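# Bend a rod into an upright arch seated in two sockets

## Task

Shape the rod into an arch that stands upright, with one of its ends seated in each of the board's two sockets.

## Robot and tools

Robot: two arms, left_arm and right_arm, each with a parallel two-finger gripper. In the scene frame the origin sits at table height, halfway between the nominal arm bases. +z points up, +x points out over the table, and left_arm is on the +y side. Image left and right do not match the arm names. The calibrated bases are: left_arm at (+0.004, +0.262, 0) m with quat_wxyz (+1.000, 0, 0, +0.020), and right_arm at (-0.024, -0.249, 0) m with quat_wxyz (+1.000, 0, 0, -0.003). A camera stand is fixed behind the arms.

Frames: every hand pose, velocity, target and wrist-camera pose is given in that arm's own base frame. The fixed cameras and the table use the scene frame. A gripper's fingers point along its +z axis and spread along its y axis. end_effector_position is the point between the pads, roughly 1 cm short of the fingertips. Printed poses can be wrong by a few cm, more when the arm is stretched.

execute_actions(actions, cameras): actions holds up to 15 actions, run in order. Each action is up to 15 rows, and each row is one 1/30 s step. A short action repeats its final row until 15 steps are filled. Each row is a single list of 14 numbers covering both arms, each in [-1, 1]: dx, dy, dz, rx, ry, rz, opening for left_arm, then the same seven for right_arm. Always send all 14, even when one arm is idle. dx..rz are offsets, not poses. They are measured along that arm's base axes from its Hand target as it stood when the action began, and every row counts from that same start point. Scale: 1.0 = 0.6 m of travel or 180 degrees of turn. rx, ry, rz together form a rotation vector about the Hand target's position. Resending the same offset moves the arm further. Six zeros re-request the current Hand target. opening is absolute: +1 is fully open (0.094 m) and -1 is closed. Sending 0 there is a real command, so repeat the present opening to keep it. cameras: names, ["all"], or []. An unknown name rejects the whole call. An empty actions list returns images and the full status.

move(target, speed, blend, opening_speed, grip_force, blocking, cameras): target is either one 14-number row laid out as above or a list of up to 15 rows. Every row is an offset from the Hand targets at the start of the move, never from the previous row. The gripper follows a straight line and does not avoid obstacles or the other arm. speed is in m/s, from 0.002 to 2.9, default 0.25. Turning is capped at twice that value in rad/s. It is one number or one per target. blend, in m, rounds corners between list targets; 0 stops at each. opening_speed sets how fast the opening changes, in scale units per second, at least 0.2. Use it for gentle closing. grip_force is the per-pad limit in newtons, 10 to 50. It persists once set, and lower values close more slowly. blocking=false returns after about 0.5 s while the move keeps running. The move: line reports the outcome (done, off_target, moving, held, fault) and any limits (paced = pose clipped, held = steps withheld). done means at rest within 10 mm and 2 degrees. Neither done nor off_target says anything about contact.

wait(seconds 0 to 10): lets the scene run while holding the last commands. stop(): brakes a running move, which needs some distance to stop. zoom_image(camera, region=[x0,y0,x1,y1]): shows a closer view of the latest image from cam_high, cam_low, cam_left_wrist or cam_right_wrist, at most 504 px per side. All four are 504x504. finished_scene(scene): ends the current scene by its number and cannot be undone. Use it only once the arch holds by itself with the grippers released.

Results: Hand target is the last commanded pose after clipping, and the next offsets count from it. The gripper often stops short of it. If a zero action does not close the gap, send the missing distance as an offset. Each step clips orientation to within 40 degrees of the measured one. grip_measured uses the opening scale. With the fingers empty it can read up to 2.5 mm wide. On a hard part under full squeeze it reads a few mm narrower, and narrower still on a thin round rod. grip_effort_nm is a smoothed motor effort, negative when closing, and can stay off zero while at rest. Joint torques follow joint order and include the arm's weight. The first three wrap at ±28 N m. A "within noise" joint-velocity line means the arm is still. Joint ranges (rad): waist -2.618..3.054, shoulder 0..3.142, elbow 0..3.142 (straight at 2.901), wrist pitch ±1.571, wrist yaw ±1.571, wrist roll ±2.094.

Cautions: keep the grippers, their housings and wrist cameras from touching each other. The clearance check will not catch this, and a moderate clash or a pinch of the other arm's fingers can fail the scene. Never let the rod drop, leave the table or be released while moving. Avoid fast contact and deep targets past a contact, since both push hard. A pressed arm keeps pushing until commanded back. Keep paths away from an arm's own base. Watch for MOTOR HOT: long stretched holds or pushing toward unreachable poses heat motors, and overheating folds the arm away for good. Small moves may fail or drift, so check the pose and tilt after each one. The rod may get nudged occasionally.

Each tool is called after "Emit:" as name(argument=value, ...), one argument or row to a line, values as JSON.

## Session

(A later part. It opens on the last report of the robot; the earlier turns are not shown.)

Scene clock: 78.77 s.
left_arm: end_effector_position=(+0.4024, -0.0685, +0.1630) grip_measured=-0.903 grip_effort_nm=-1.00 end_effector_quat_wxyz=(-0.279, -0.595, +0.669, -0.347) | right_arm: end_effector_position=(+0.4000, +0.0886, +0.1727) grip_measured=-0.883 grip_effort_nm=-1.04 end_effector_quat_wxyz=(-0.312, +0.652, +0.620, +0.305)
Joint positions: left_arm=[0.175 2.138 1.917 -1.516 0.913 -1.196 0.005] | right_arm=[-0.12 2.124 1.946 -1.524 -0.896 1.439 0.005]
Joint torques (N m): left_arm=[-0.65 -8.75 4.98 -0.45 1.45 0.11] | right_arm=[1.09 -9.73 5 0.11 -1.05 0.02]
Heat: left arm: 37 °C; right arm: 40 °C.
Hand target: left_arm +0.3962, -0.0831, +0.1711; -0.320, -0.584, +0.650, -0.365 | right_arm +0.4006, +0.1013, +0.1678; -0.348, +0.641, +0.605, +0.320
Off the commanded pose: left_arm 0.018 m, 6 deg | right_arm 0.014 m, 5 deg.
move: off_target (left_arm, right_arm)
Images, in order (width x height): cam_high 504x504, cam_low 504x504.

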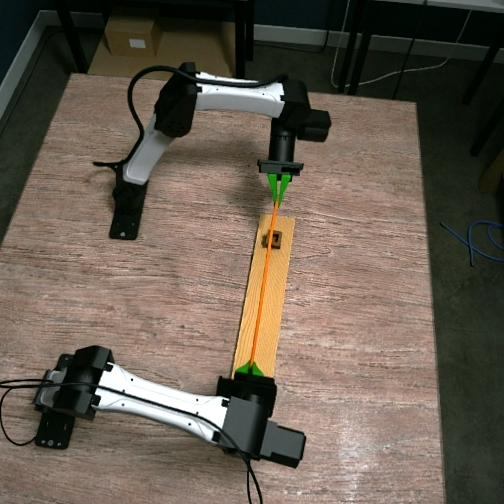

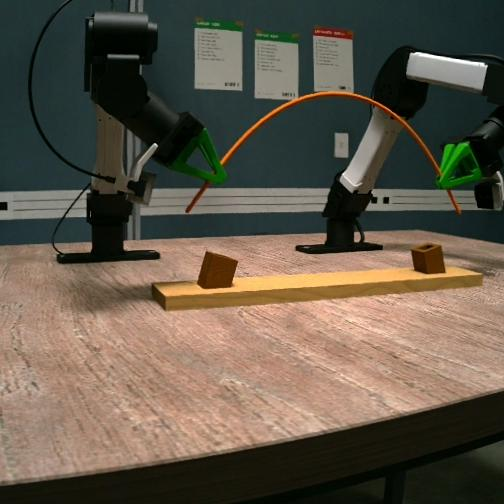

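Emit:
move(
  target=[0,-0.075,0,-0.08,0,0,-1,0,0.075,0,0.08,0,0,-1],
  speed=0.12,
  cameras=["cam_high","cam_low","cam_left_wrist","cam_right_wrist"],
)

Scene clock: 82.23 s.
left_arm: end_effector_position=(+0.4007, -0.1057, +0.1655) grip_measured=-0.903 grip_effort_nm=-1.01 end_effector_quat_wxyz=(+0.363, +0.558, -0.606, +0.436) | right_arm: end_effector_position=(+0.4042, +0.1252, +0.1740) grip_measured=-0.883 grip_effort_nm=-1.04 end_effector_quat_wxyz=(-0.389, +0.604, +0.572, +0.395)
Joint positions: left_arm=[0.143 2.15 1.771 -1.431 1.194 -1.182 0.005] | right_arm=[-0.088 2.124 1.789 -1.365 -1.173 1.45 0.005]
Joint torques (N m): left_arm=[-3.66 -8.91 4.68 -0.21 1.29 0.05] | right_arm=[3.58 -9.84 5.03 0.18 -1.03 0.13]
Heat: left arm: 37 °C; right arm: 39 °C.
Hand target: left_arm +0.3961, -0.1282, +0.1711; +0.391, +0.539, -0.600, +0.443 | right_arm +0.4006, +0.1462, +0.1677; -0.425, +0.593, +0.560, +0.393
Off the commanded pose: left_arm 0.024 m, 4 deg | right_arm 0.022 m, 5 deg.
move: off_target (left_arm, right_arm)

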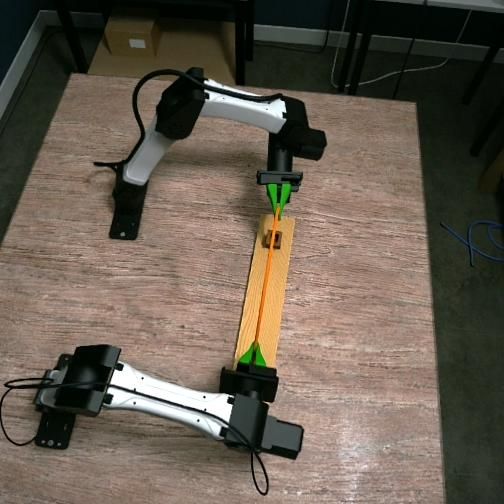

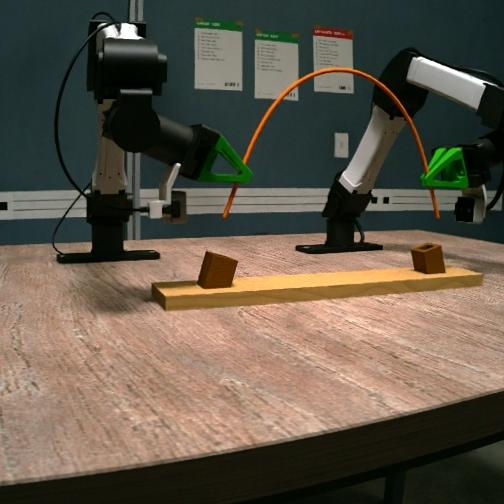

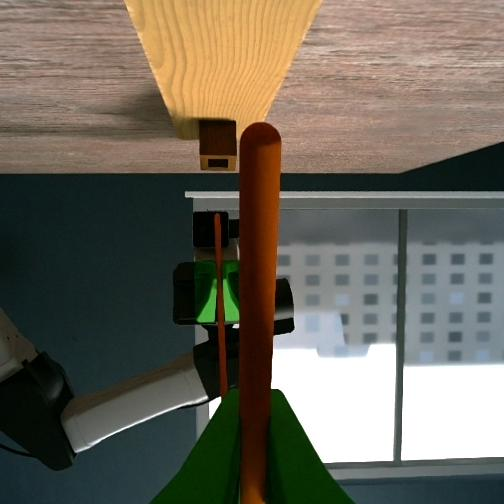

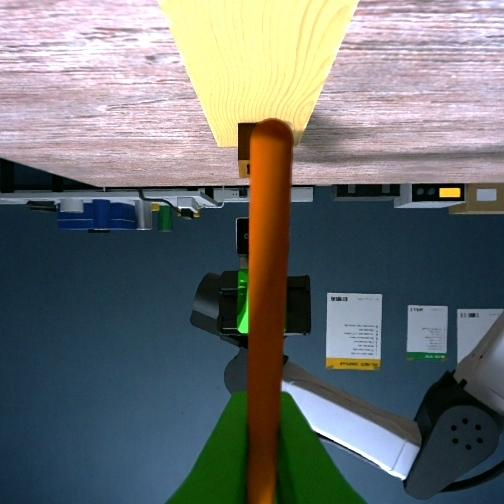

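Emit:
zoom_image(
  camera="cam_high",
  region=[200, 190, 340, 400],
)

Emit:
zoom_image(
  camera="cam_low",
  region=[170, 160, 490, 320],
)

Scaled by 2.400 from the camera's 504x504 image, which has a finer 720x720 frame.

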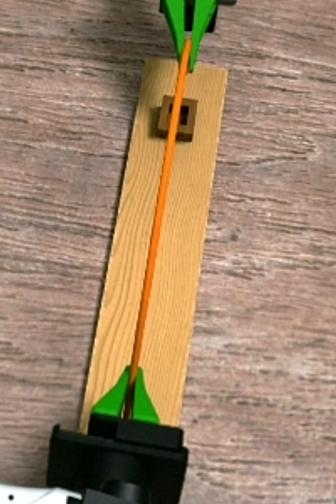

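Scaled by 1.575 from the camera's 504x504 image, which has a finer 720x720 frame.

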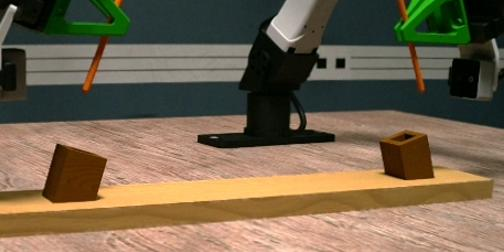

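Emit:
zoom_image(
  camera="cam_right_wrist",
  region=[180, 100, 340, 400],
)

Emit:
zoom_image(
  camera="cam_left_wrist",
  region=[140, 100, 300, 400],
)

Scaled by 1.680 from the camera's 504x504 image, which has a finer 720x720 frame.

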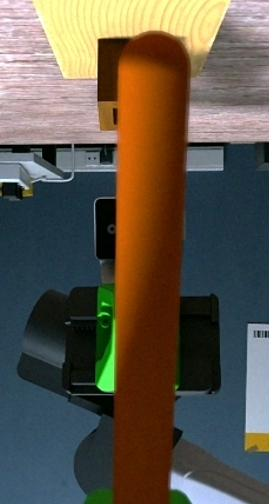

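Scaled by 1.680 from the camera's 504x504 image, which has a finer 720x720 frame.

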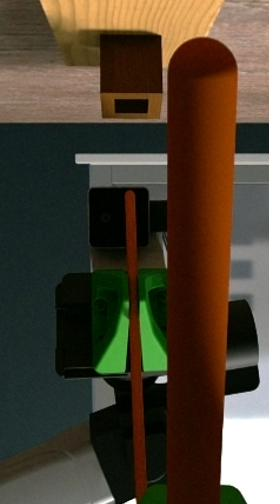

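Emit:
move(
  target=[0.007,-0.032,-0.05,0,0,0,-1,0,-0.01,-0.06,0,0,0,-1],
  speed=0.08,
  cameras=["cam_high","cam_low","cam_left_wrist","cam_right_wrist"],
)

Emit:
zoom_image(
  camera="cam_low",
  region=[170, 160, 490, 320],
)

Emit:
zoom_image(
  camera="cam_high",
  region=[200, 190, 340, 400],
)

Emit:
zoom_image(
  camera="cam_right_wrist",
  region=[180, 100, 340, 400],
)

Emit:
zoom_image(
  camera="cam_left_wrist",
  region=[140, 100, 300, 400],
)

Scene clock: 92.40 s.
left_arm: end_effector_position=(+0.4077, -0.1226, +0.1311) grip_measured=-0.903 grip_effort_nm=-1.01 end_effector_quat_wxyz=(+0.363, +0.558, -0.605, +0.437) | right_arm: end_effector_position=(+0.4038, +0.1257, +0.1374) grip_measured=-0.883 grip_effort_nm=-1.04 end_effector_quat_wxyz=(-0.400, +0.605, +0.567, +0.390)
Joint positions: left_arm=[0.099 2.161 1.653 -1.186 1.205 -1.307 0.005] | right_arm=[-0.088 2.168 1.705 -1.275 -1.179 1.435 0.005]
Joint torques (N m): left_arm=[-4 -10.03 4.77 0.04 1.29 -0.16] | right_arm=[2.44 -10.41 5.01 0.13 -0.94 -0.05]
Heat: left arm: 39 °C; right arm: 38 °C.
Hand target: left_arm +0.4004, -0.1474, +0.1410; +0.391, +0.539, -0.600, +0.443 | right_arm +0.4007, +0.1402, +0.1318; -0.425, +0.592, +0.560, +0.393
Off the commanded pose: left_arm 0.028 m, 4 deg | right_arm 0.016 m, 3 deg.
move: off_target (left_arm, right_arm)

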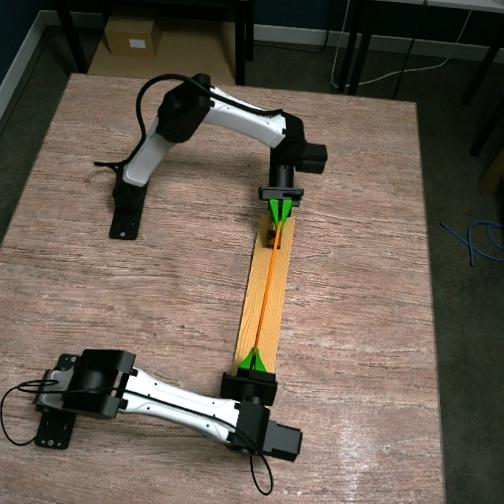

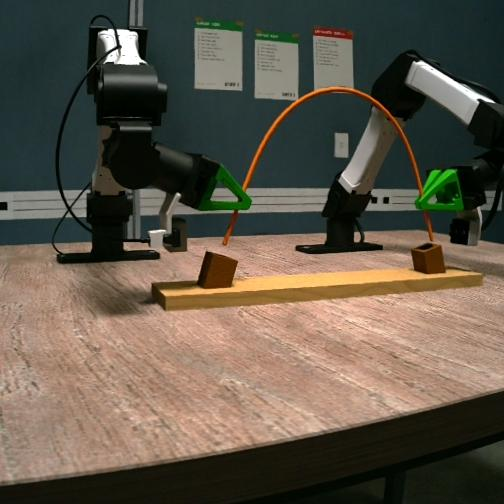

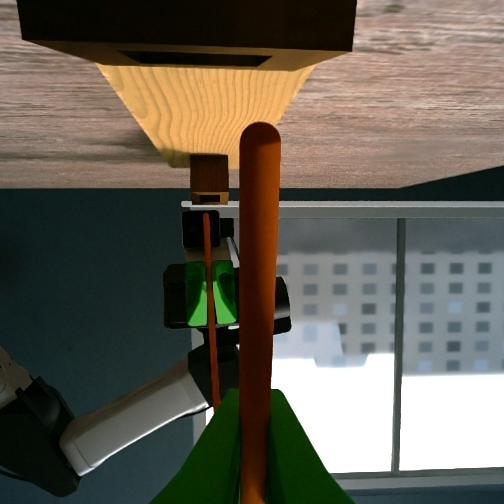

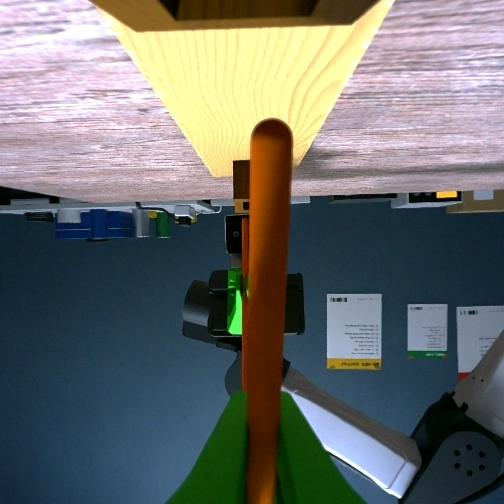

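Scaled by 1.575 from the camera's 504x504 image, which has a finer 720x720 frame.

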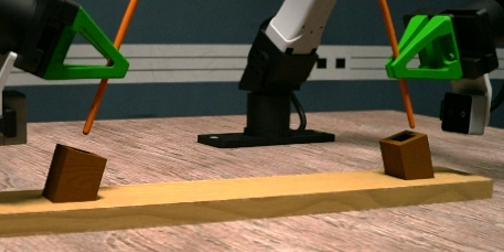

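Scaled by 2.400 from the camera's 504x504 image, which has a finer 720x720 frame.

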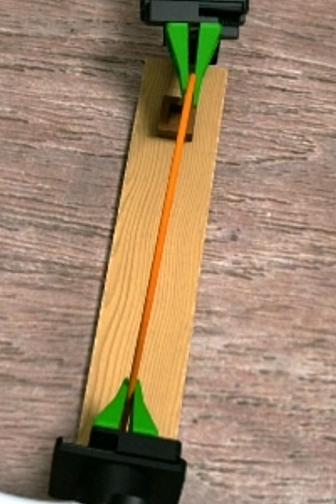

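Scaled by 1.680 from the camera's 504x504 image, which has a finer 720x720 frame.

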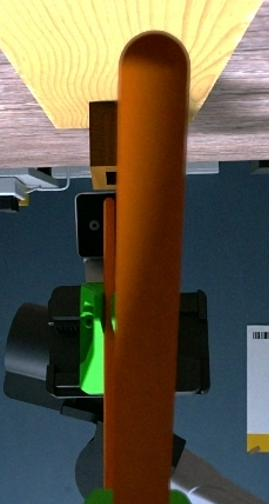

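Scaled by 1.680 from the camera's 504x504 image, which has a finer 720x720 frame.

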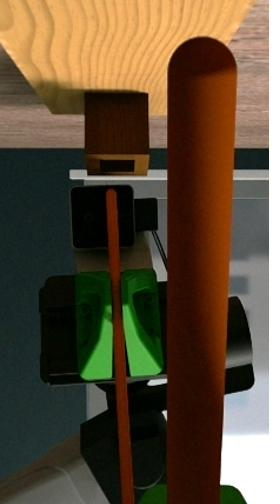

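Emit:
move(
  target=[-0.009,-0.02,0,0,0,0,-1,0.006,-0.008,-0.01,0,0,0,-1],
  speed=0.05,
  cameras=["cam_high","cam_low","cam_left_wrist","cam_right_wrist"],
)

Emit:
zoom_image(
  camera="cam_low",
  region=[170, 160, 490, 320],
)

Emit:
zoom_image(
  camera="cam_right_wrist",
  region=[180, 100, 340, 400],
)

Emit:
zoom_image(
  camera="cam_left_wrist",
  region=[140, 100, 300, 400],
)

Scene clock: 96.83 s.
left_arm: end_effector_position=(+0.4040, -0.1334, +0.1140) grip_measured=-0.903 grip_effort_nm=-1.01 end_effector_quat_wxyz=(+0.377, +0.570, -0.593, +0.426) | right_arm: end_effector_position=(+0.4055, +0.1216, +0.1288) grip_measured=-0.883 grip_effort_nm=-1.04 end_effector_quat_wxyz=(-0.401, +0.606, +0.566, +0.390)
Joint positions: left_arm=[0.074 2.161 1.582 -1.078 1.209 -1.397 0.005] | right_arm=[-0.098 2.192 1.705 -1.275 -1.179 1.414 0.005]
Joint torques (N m): left_arm=[-4.36 -13.64 4.6 0.15 1.29 -0.14] | right_arm=[2.35 -10.14 6.71 -0.05 -0.92 -0.09]
Heat: left arm: 39 °C; right arm: 38 °C.
Hand target: left_arm +0.3949, -0.1594, +0.1410; +0.391, +0.539, -0.600, +0.443 | right_arm +0.4043, +0.1354, +0.1258; -0.425, +0.592, +0.560, +0.393
Off the commanded pose: left_arm 0.039 m, 4 deg | right_arm 0.014 m, 3 deg.
move: off_target (left_arm, right_arm)

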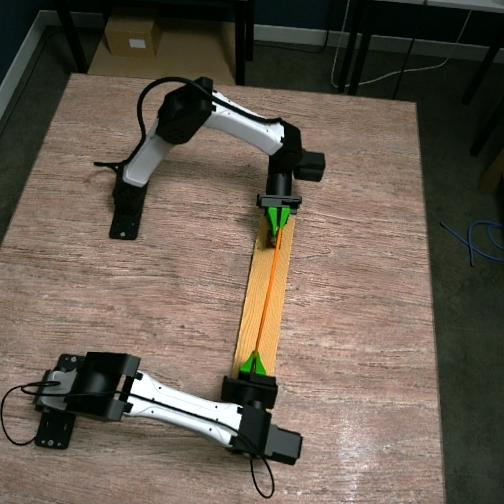

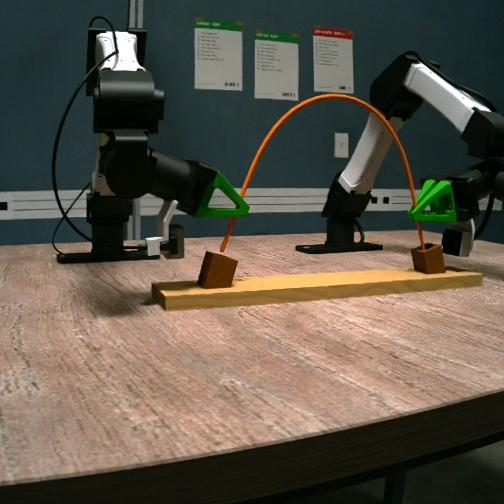

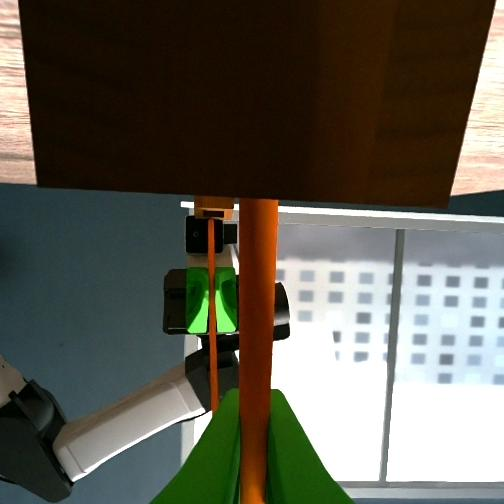

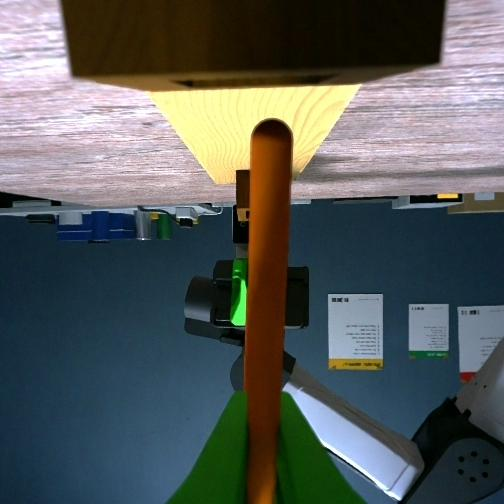

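Scaled by 1.575 from the camera's 504x504 image, which has a finer 720x720 frame.

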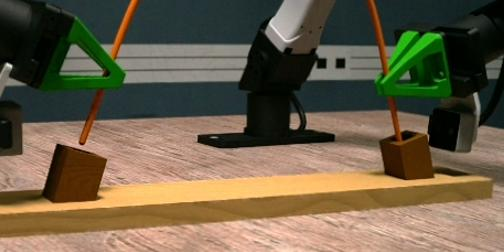

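Scaled by 1.680 from the camera's 504x504 image, which has a finer 720x720 frame.

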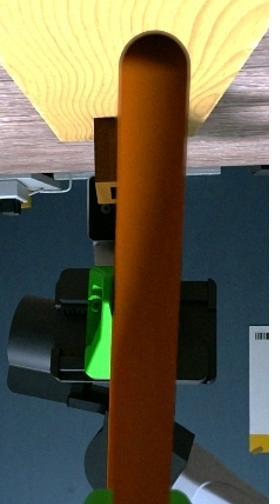

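Scaled by 1.680 from the camera's 504x504 image, which has a finer 720x720 frame.

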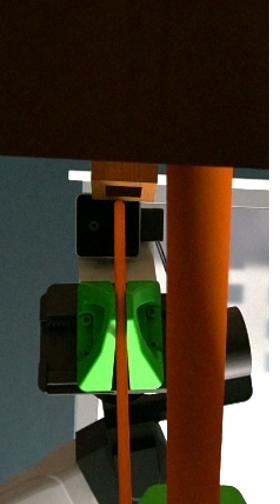

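Emit:
move(
  target=[0,0,-0.01,0,0,0,-1,0.004,0,-0.03,0,0,0,-1],
  speed=0.03,
  cameras=["cam_high","cam_low","cam_left_wrist","cam_right_wrist"],
)

Emit:
zoom_image(
  camera="cam_low",
  region=[170, 160, 490, 320],
)

Emit:
zoom_image(
  camera="cam_high",
  region=[200, 190, 340, 400],
)

Emit:
zoom_image(
  camera="cam_left_wrist",
  region=[140, 100, 300, 400],
)

Scene clock: 100.63 s.
left_arm: end_effector_position=(+0.4044, -0.1334, +0.1108) grip_measured=-0.903 grip_effort_nm=-1.01 end_effector_quat_wxyz=(+0.374, +0.569, -0.594, +0.428) | right_arm: end_effector_position=(+0.4103, +0.1212, +0.1157) grip_measured=-0.883 grip_effort_nm=-1.04 end_effector_quat_wxyz=(-0.400, +0.604, +0.567, +0.391)
Joint positions: left_arm=[0.074 2.161 1.569 -1.054 1.209 -1.402 0.005] | right_arm=[-0.098 2.224 1.705 -1.242 -1.18 1.408 0.005]
Joint torques (N m): left_arm=[-4.37 -13.15 4.34 0.15 1.29 -0.13] | right_arm=[2.37 -10.33 4.88 0.11 -0.93 -0.08]
Heat: left arm: 41 °C; right arm: 38 °C.
Hand target: left_arm +0.3949, -0.1594, +0.1350; +0.391, +0.539, -0.600, +0.443 | right_arm +0.4066, +0.1354, +0.1078; -0.425, +0.592, +0.560, +0.393
Off the commanded pose: left_arm 0.037 m, 4 deg | right_arm 0.017 m, 3 deg.
move: off_target (left_arm, right_arm)

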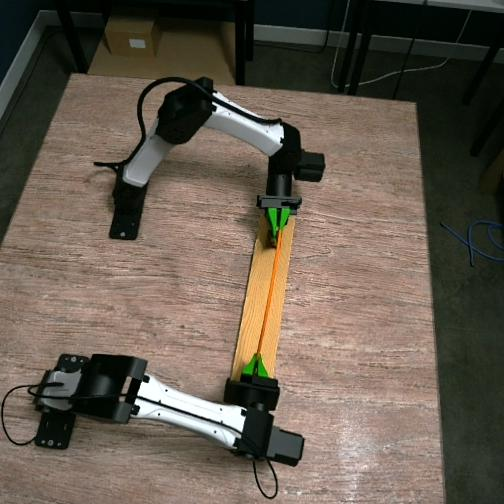

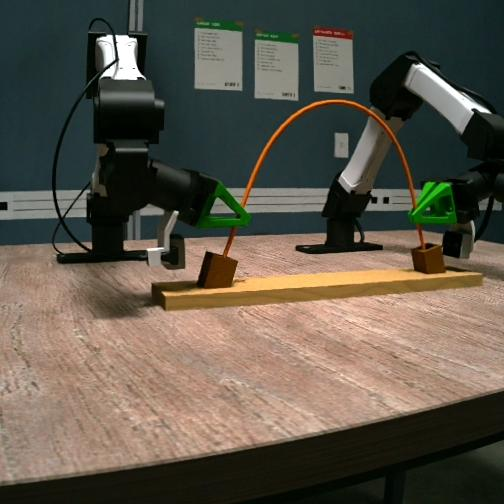

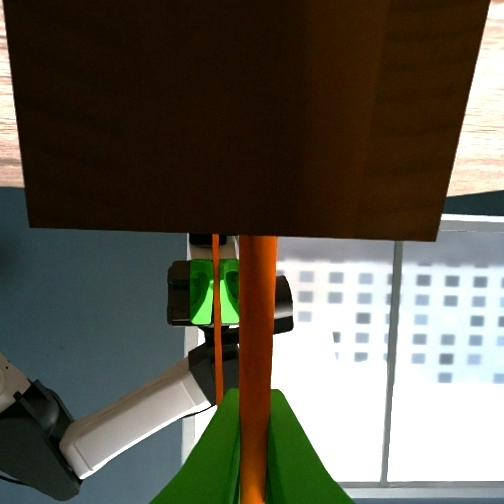

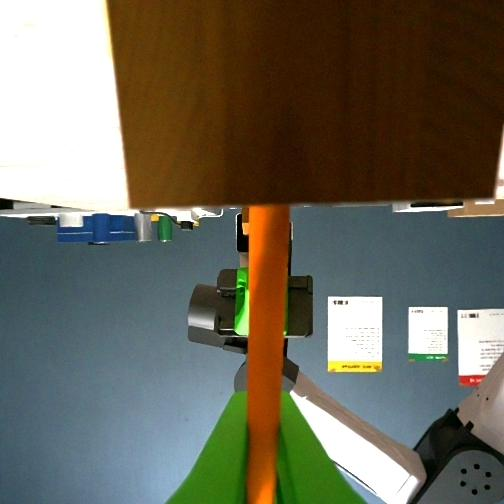

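Scaled by 1.575 from the camera's 504x504 image, which has a finer 720x720 frame.

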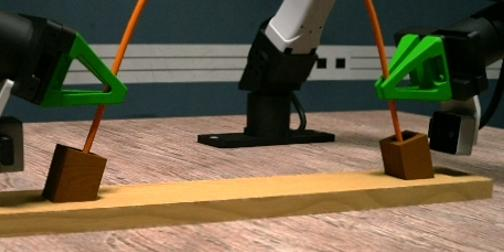

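Scaled by 2.400 from the camera's 504x504 image, which has a finer 720x720 frame.

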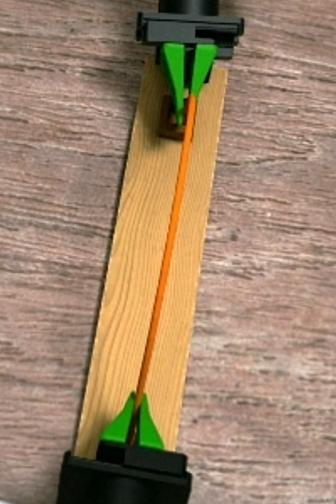

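Scaled by 1.680 from the camera's 504x504 image, which has a finer 720x720 frame.

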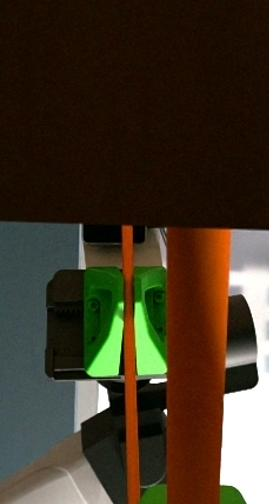

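Emit:
move(
  target=[0,0,-0.025,0,0,0,-1,0,0,-0.022,0,0,0,-1],
  speed=0.03,
  cameras=["cam_low","cam_high"],
)

Emit:
zoom_image(
  camera="cam_low",
  region=[170, 160, 490, 320],
)

Scene clock: 102.83 s.
left_arm: end_effector_position=(+0.4046, -0.1334, +0.1035) grip_measured=-0.903 grip_effort_nm=-1.01 end_effector_quat_wxyz=(+0.368, +0.565, -0.597, +0.433) | right_arm: end_effector_position=(+0.4115, +0.1202, +0.1032) grip_measured=-0.883 grip_effort_nm=-1.04 end_effector_quat_wxyz=(-0.399, +0.604, +0.568, +0.393)
Joint positions: left_arm=[0.074 2.161 1.539 -1.002 1.209 -1.406 0.005] | right_arm=[-0.101 2.242 1.682 -1.199 -1.18 1.406 0.005]
Joint torques (N m): left_arm=[-4.38 -11.59 4.15 0.2 1.28 -0.14] | right_arm=[2.56 -10.35 4.64 0.11 -0.91 -0.07]
Heat: left arm: 41 °C; right arm: 39 °C.
Hand target: left_arm +0.3949, -0.1594, +0.1200; +0.391, +0.539, -0.600, +0.443 | right_arm +0.4066, +0.1355, +0.0944; -0.425, +0.592, +0.560, +0.393
Off the commanded pose: left_arm 0.032 m, 4 deg | right_arm 0.018 m, 3 deg.
move: off_target (left_arm, right_arm)
Images, in order (width x height): cam_high 504x504, cam_low 504x504.

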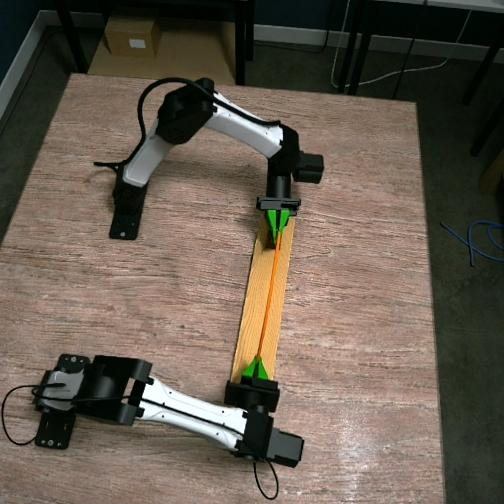

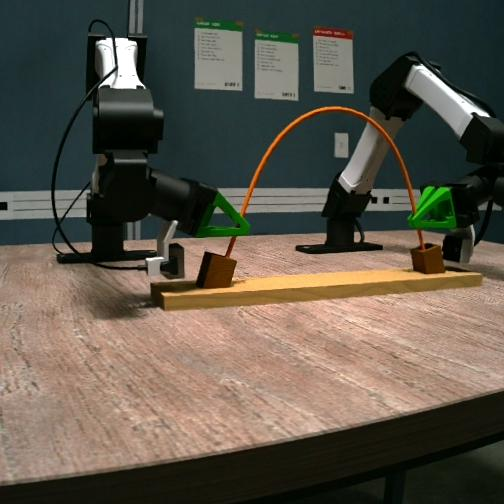

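Scaled by 1.575 from the camera's 504x504 image, which has a finer 720x720 frame.

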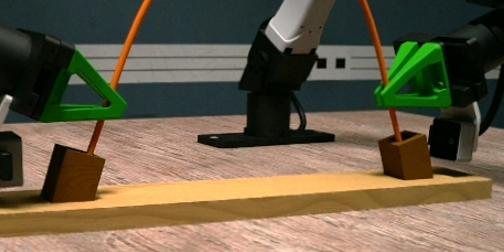

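Emit:
move(
  target=[0,0,-0.02,0,0,0,-1,0,0,-0.015,0,0,0,-1],
  speed=0.03,
  cameras=["cam_low","cam_left_wrist","cam_right_wrist"],
)

Emit:
zoom_image(
  camera="cam_low",
  region=[170, 160, 490, 320],
)

Scene clock: 105.37 s.
left_arm: end_effector_position=(+0.4052, -0.1333, +0.0985) grip_measured=-0.903 grip_effort_nm=-1.01 end_effector_quat_wxyz=(+0.363, +0.563, -0.600, +0.438) | right_arm: end_effector_position=(+0.4122, +0.1183, +0.0958) grip_measured=-0.883 grip_effort_nm=-1.04 end_effector_quat_wxyz=(-0.398, +0.605, +0.566, +0.394)
Joint positions: left_arm=[0.074 2.161 1.518 -0.962 1.209 -1.409 0.005] | right_arm=[-0.105 2.252 1.668 -1.175 -1.181 1.405 0.005]
Joint torques (N m): left_arm=[-4.37 -10.24 3.9 0.24 1.28 -0.11] | right_arm=[2.91 -10.09 4.46 0.12 -0.91 -0.07]
Heat: left arm: 42 °C; right arm: 39 °C.
Hand target: left_arm +0.3949, -0.1594, +0.1080; +0.391, +0.539, -0.599, +0.443 | right_arm +0.4066, +0.1354, +0.0856; -0.425, +0.592, +0.560, +0.393
Off the commanded pose: left_arm 0.030 m, 4 deg | right_arm 0.021 m, 4 deg.
move: off_target (left_arm, right_arm)
Images, in order (width x height): cam_low 504x504, cam_left_wrist 504x504, cam_right_wrist 504x504.

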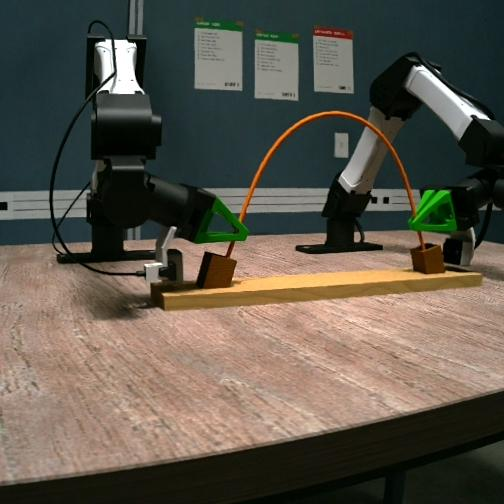

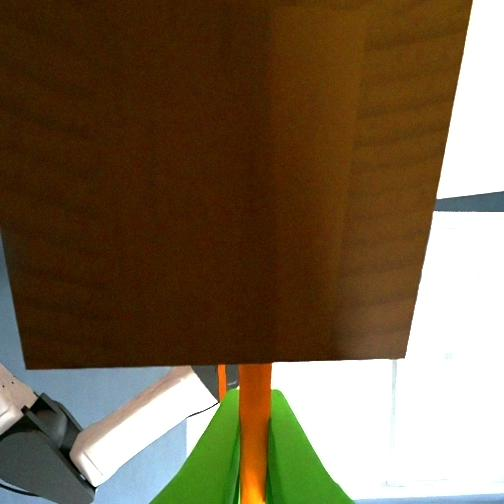

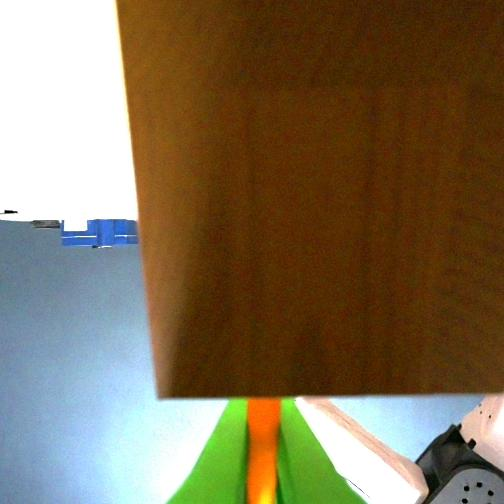

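Scaled by 1.575 from the camera's 504x504 image, which has a finer 720x720 frame.

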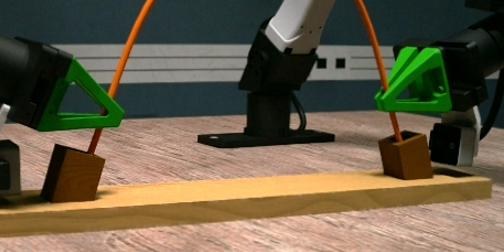

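Emit:
move(
  target=[0.012,0.045,-0.014,0.02,0,0,-1,0.006,-0.03,0.013,-0.02,0,0,-1],
  speed=0.05,
  cameras=["cam_low"],
)

Scene clock: 108.53 s.
left_arm: end_effector_position=(+0.4039, -0.1192, +0.0918) grip_measured=-0.903 grip_effort_nm=-1.01 end_effector_quat_wxyz=(+0.354, +0.568, -0.615, +0.417) | right_arm: end_effector_position=(+0.4106, +0.1064, +0.0958) grip_measured=-0.883 grip_effort_nm=-1.04 end_effector_quat_wxyz=(-0.384, +0.614, +0.577, +0.379)
Joint positions: left_arm=[0.101 2.196 1.58 -1.088 1.155 -1.303 0.005] | right_arm=[-0.126 2.252 1.698 -1.236 -1.128 1.368 0.005]
Joint torques (N m): left_arm=[-1.77 -8.76 7.05 -0.24 1.13 0.15] | right_arm=[1.98 -10.11 8.46 -0.32 -0.75 -0.03]
Heat: left arm: 42 °C; right arm: 39 °C.
Hand target: left_arm +0.4022, -0.1323, +0.0996; +0.374, +0.552, -0.613, +0.424 | right_arm +0.4103, +0.1174, +0.0934; -0.407, +0.605, +0.572, +0.376
Off the commanded pose: left_arm 0.015 m, 3 deg | right_arm 0.011 m, 3 deg.
move: off_target (left_arm, right_arm)
Images, in order (width x height): cam_low 504x504.

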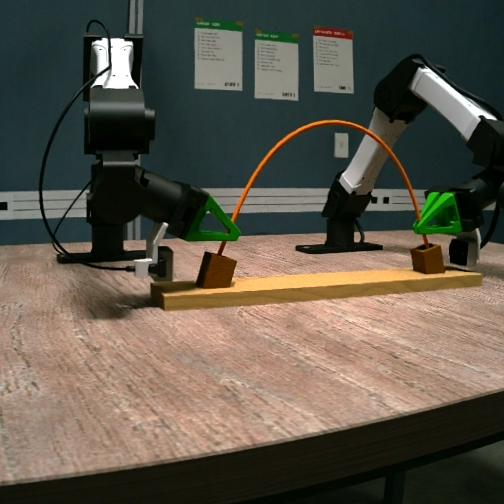

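Emit:
move(
  target=[0.001,0.01,-0.008,0,0,0,-0.5,0,-0.01,0.002,0,0,0,-1],
  opening_speed=0.3,
  speed=0.03,
  cameras=["cam_low","cam_left_wrist"],
)

Emit:
zoom_image(
  camera="cam_low",
  region=[170, 160, 490, 320],
)

Scene clock: 112.53 s.
left_arm: end_effector_position=(+0.3993, -0.1215, +0.0886) grip_measured=-0.502 grip_effort_nm=0.10 end_effector_quat_wxyz=(+0.368, +0.563, -0.614, +0.414) | right_arm: end_effector_position=(+0.4091, +0.1061, +0.0966) grip_measured=-0.883 grip_effort_nm=-1.04 end_effector_quat_wxyz=(-0.390, +0.609, +0.578, +0.378)
Joint positions: left_arm=[0.098 2.22 1.591 -1.137 1.167 -1.258 0.023] | right_arm=[-0.128 2.267 1.718 -1.279 -1.134 1.33 0.005]
Joint torques (N m): left_arm=[-0.32 -8.81 7.43 -0.18 0.95 0.14] | right_arm=[1.03 -10.51 8.64 -0.36 -0.65 -0.02]
Heat: left arm: 42 °C; right arm: 40 °C.
Hand target: left_arm +0.4028, -0.1263, +0.0949; +0.374, +0.551, -0.613, +0.424 | right_arm +0.4102, +0.1115, +0.0945; -0.407, +0.606, +0.572, +0.375
Off the commanded pose: left_arm 0.009 m, 2 deg | right_arm 0.006 m, 2 deg.
move: done
Images, in order (width x height): cam_low 504x504, cam_left_wrist 504x504.

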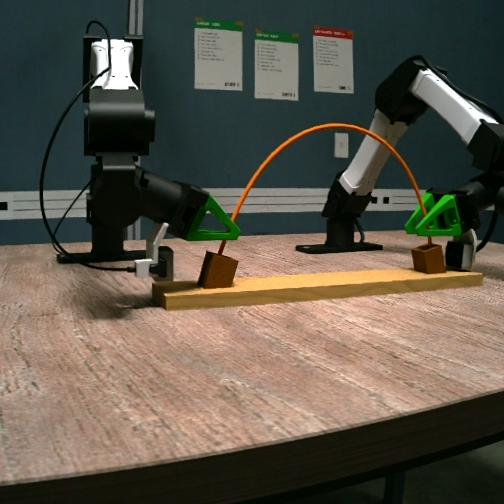

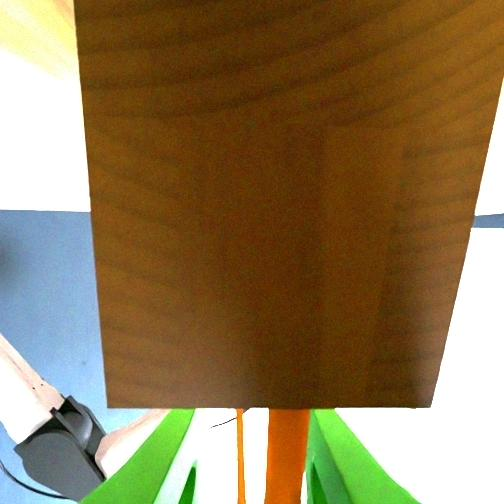

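Scaled by 1.575 from the camera's 504x504 image, which has a finer 720x720 frame.

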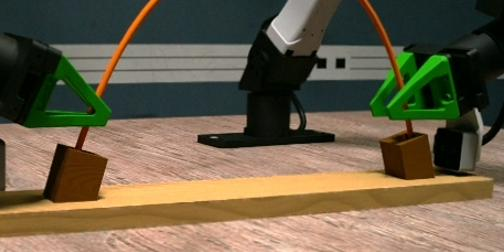

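Emit:
move(
  target=[0,0,0,0,0,0,-0.4,0,0,0,0,0,0,-0.4],
  opening_speed=0.3,
  speed=0.03,
  cameras=["cam_low","cam_left_wrist","cam_right_wrist"],
)

Emit:
zoom_image(
  camera="cam_low",
  region=[170, 160, 490, 320],
)

Scene clock: 116.10 s.
left_arm: end_effector_position=(+0.3993, -0.1215, +0.0886) grip_measured=-0.401 grip_effort_nm=0.10 end_effector_quat_wxyz=(-0.368, -0.562, +0.614, -0.414) | right_arm: end_effector_position=(+0.4068, +0.1086, +0.0994) grip_measured=-0.402 grip_effort_nm=0.12 end_effector_quat_wxyz=(-0.399, +0.609, +0.572, +0.378)
Joint positions: left_arm=[0.098 2.22 1.591 -1.137 1.167 -1.257 0.028] | right_arm=[-0.125 2.267 1.718 -1.298 -1.147 1.329 0.028]
Joint torques (N m): left_arm=[-0.31 -8.79 7.46 -0.17 0.96 0.14] | right_arm=[0.8 -10.25 8.87 -0.25 -0.53 -0.06]
Heat: left arm: 42 °C; right arm: 41 °C.
Hand target: left_arm +0.4028, -0.1263, +0.0949; -0.374, -0.551, +0.613, -0.424 | right_arm +0.4102, +0.1115, +0.0945; -0.407, +0.605, +0.572, +0.376
Off the commanded pose: left_arm 0.009 m, 2 deg | right_arm 0.007 m, 1 deg.
move: done
Images, in order (width x height): cam_low 504x504, cam_left_wrist 504x504, cam_right_wrist 504x504.

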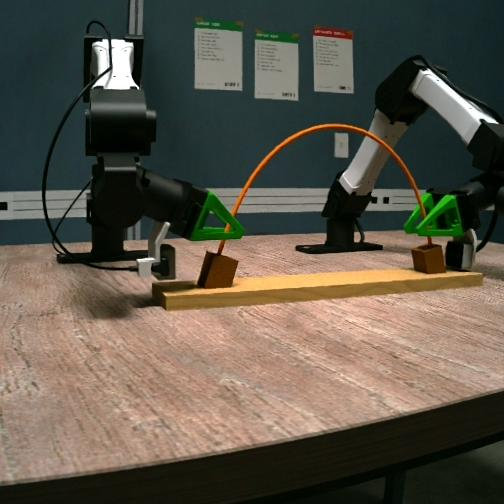

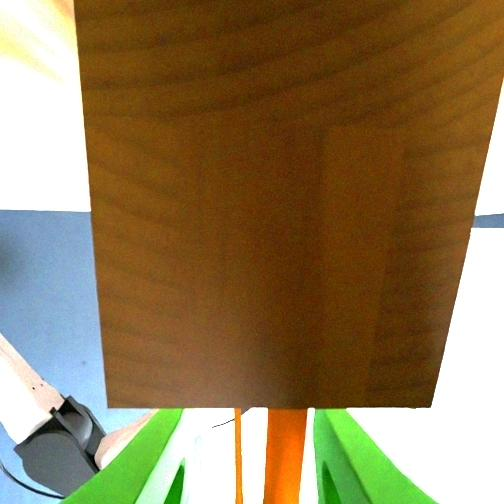

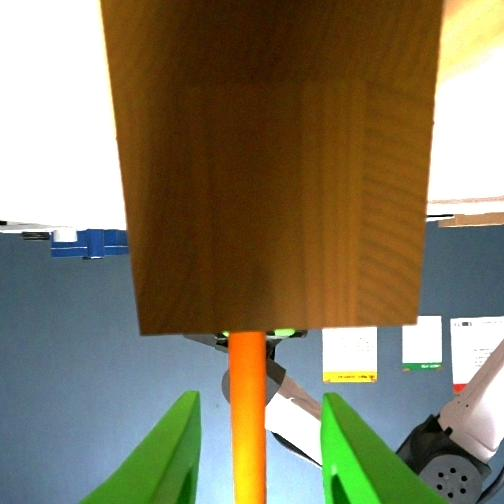

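Scaled by 1.575 from the camera's 504x504 image, which has a finer 720x720 frame.

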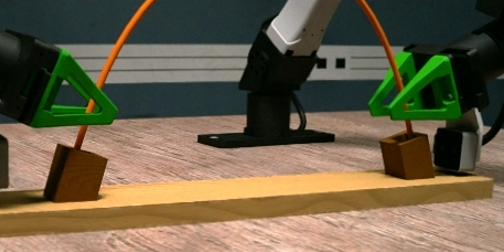

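Emit:
move(
  target=[
    [0.006,0,0,0,0,0,0.1,0.006,0,0,0,0,0,0.1],
    [0.006,0.22,0.1,0,0,0,0.1,0.006,-0.22,0.1,0,0,0,0.1],
  ],
  speed=0.12,
  cameras=["cam_low","cam_high"],
)

Emit:
zoom_image(
  camera="cam_low",
  region=[170, 100, 490, 320],
)

Scene clock: 120.20 s.
left_arm: end_effector_position=(+0.4102, +0.0065, +0.1314) grip_measured=+0.099 grip_effort_nm=0.10 end_effector_quat_wxyz=(+0.295, +0.608, -0.583, +0.450) | right_arm: end_effector_position=(+0.4136, -0.0189, +0.1348) grip_measured=+0.098 grip_effort_nm=0.12 end_effector_quat_wxyz=(-0.330, +0.667, +0.526, +0.413)
Joint positions: left_arm=[0.404 2.252 1.832 -1.518 1.103 -0.981 0.052] | right_arm=[-0.425 2.281 1.909 -1.574 -1.076 1.156 0.052]
Joint torques (N m): left_arm=[0.4 -13.59 7.02 -0.74 0.6 -0.05] | right_arm=[0.06 -17.99 8.7 -0.4 -0.33 0.12]
Heat: left arm: 42 °C; right arm: 43 °C.
Hand target: left_arm +0.4064, +0.0057, +0.1549; +0.374, +0.551, -0.613, +0.424 | right_arm +0.4138, -0.0205, +0.1545; -0.407, +0.606, +0.572, +0.375
Off the commanded pose: left_arm 0.024 m, 12 deg | right_arm 0.020 m, 13 deg.
joint sent to its limit (left arm) — joint 4 (wrist pitch), lower limit. The joint targets are off in orientation, not in position.
joint sent to its limit (right arm) — joint 4 (wrist pitch), lower limit. The joint targets are off in orientation, not in position.
move: off_target (left_arm, right_arm)
Images, in order (width x height): cam_high 504x504, cam_low 504x504.

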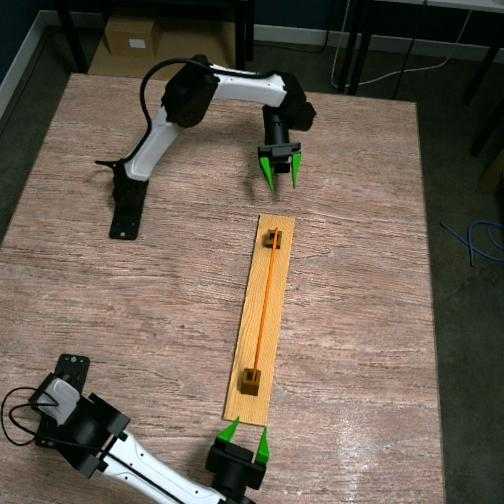

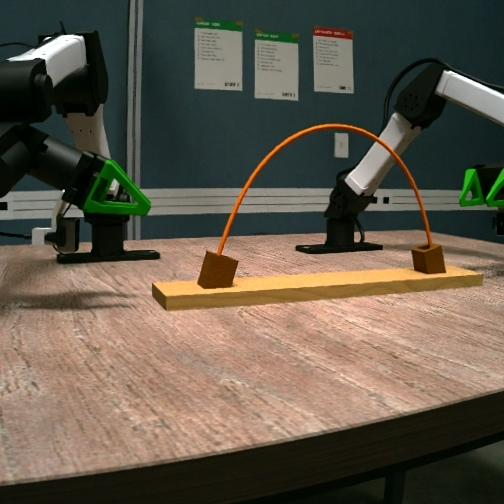

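Scaled by 1.575 from the camera's 504x504 image, which has a finer 720x720 frame.

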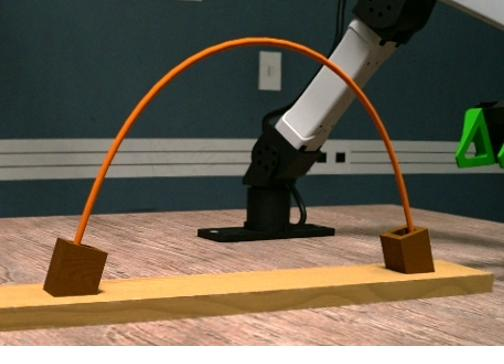

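Arch standing.

Emit:
finished_scene(
  scene=2,
)

The scene is finished: the task was done.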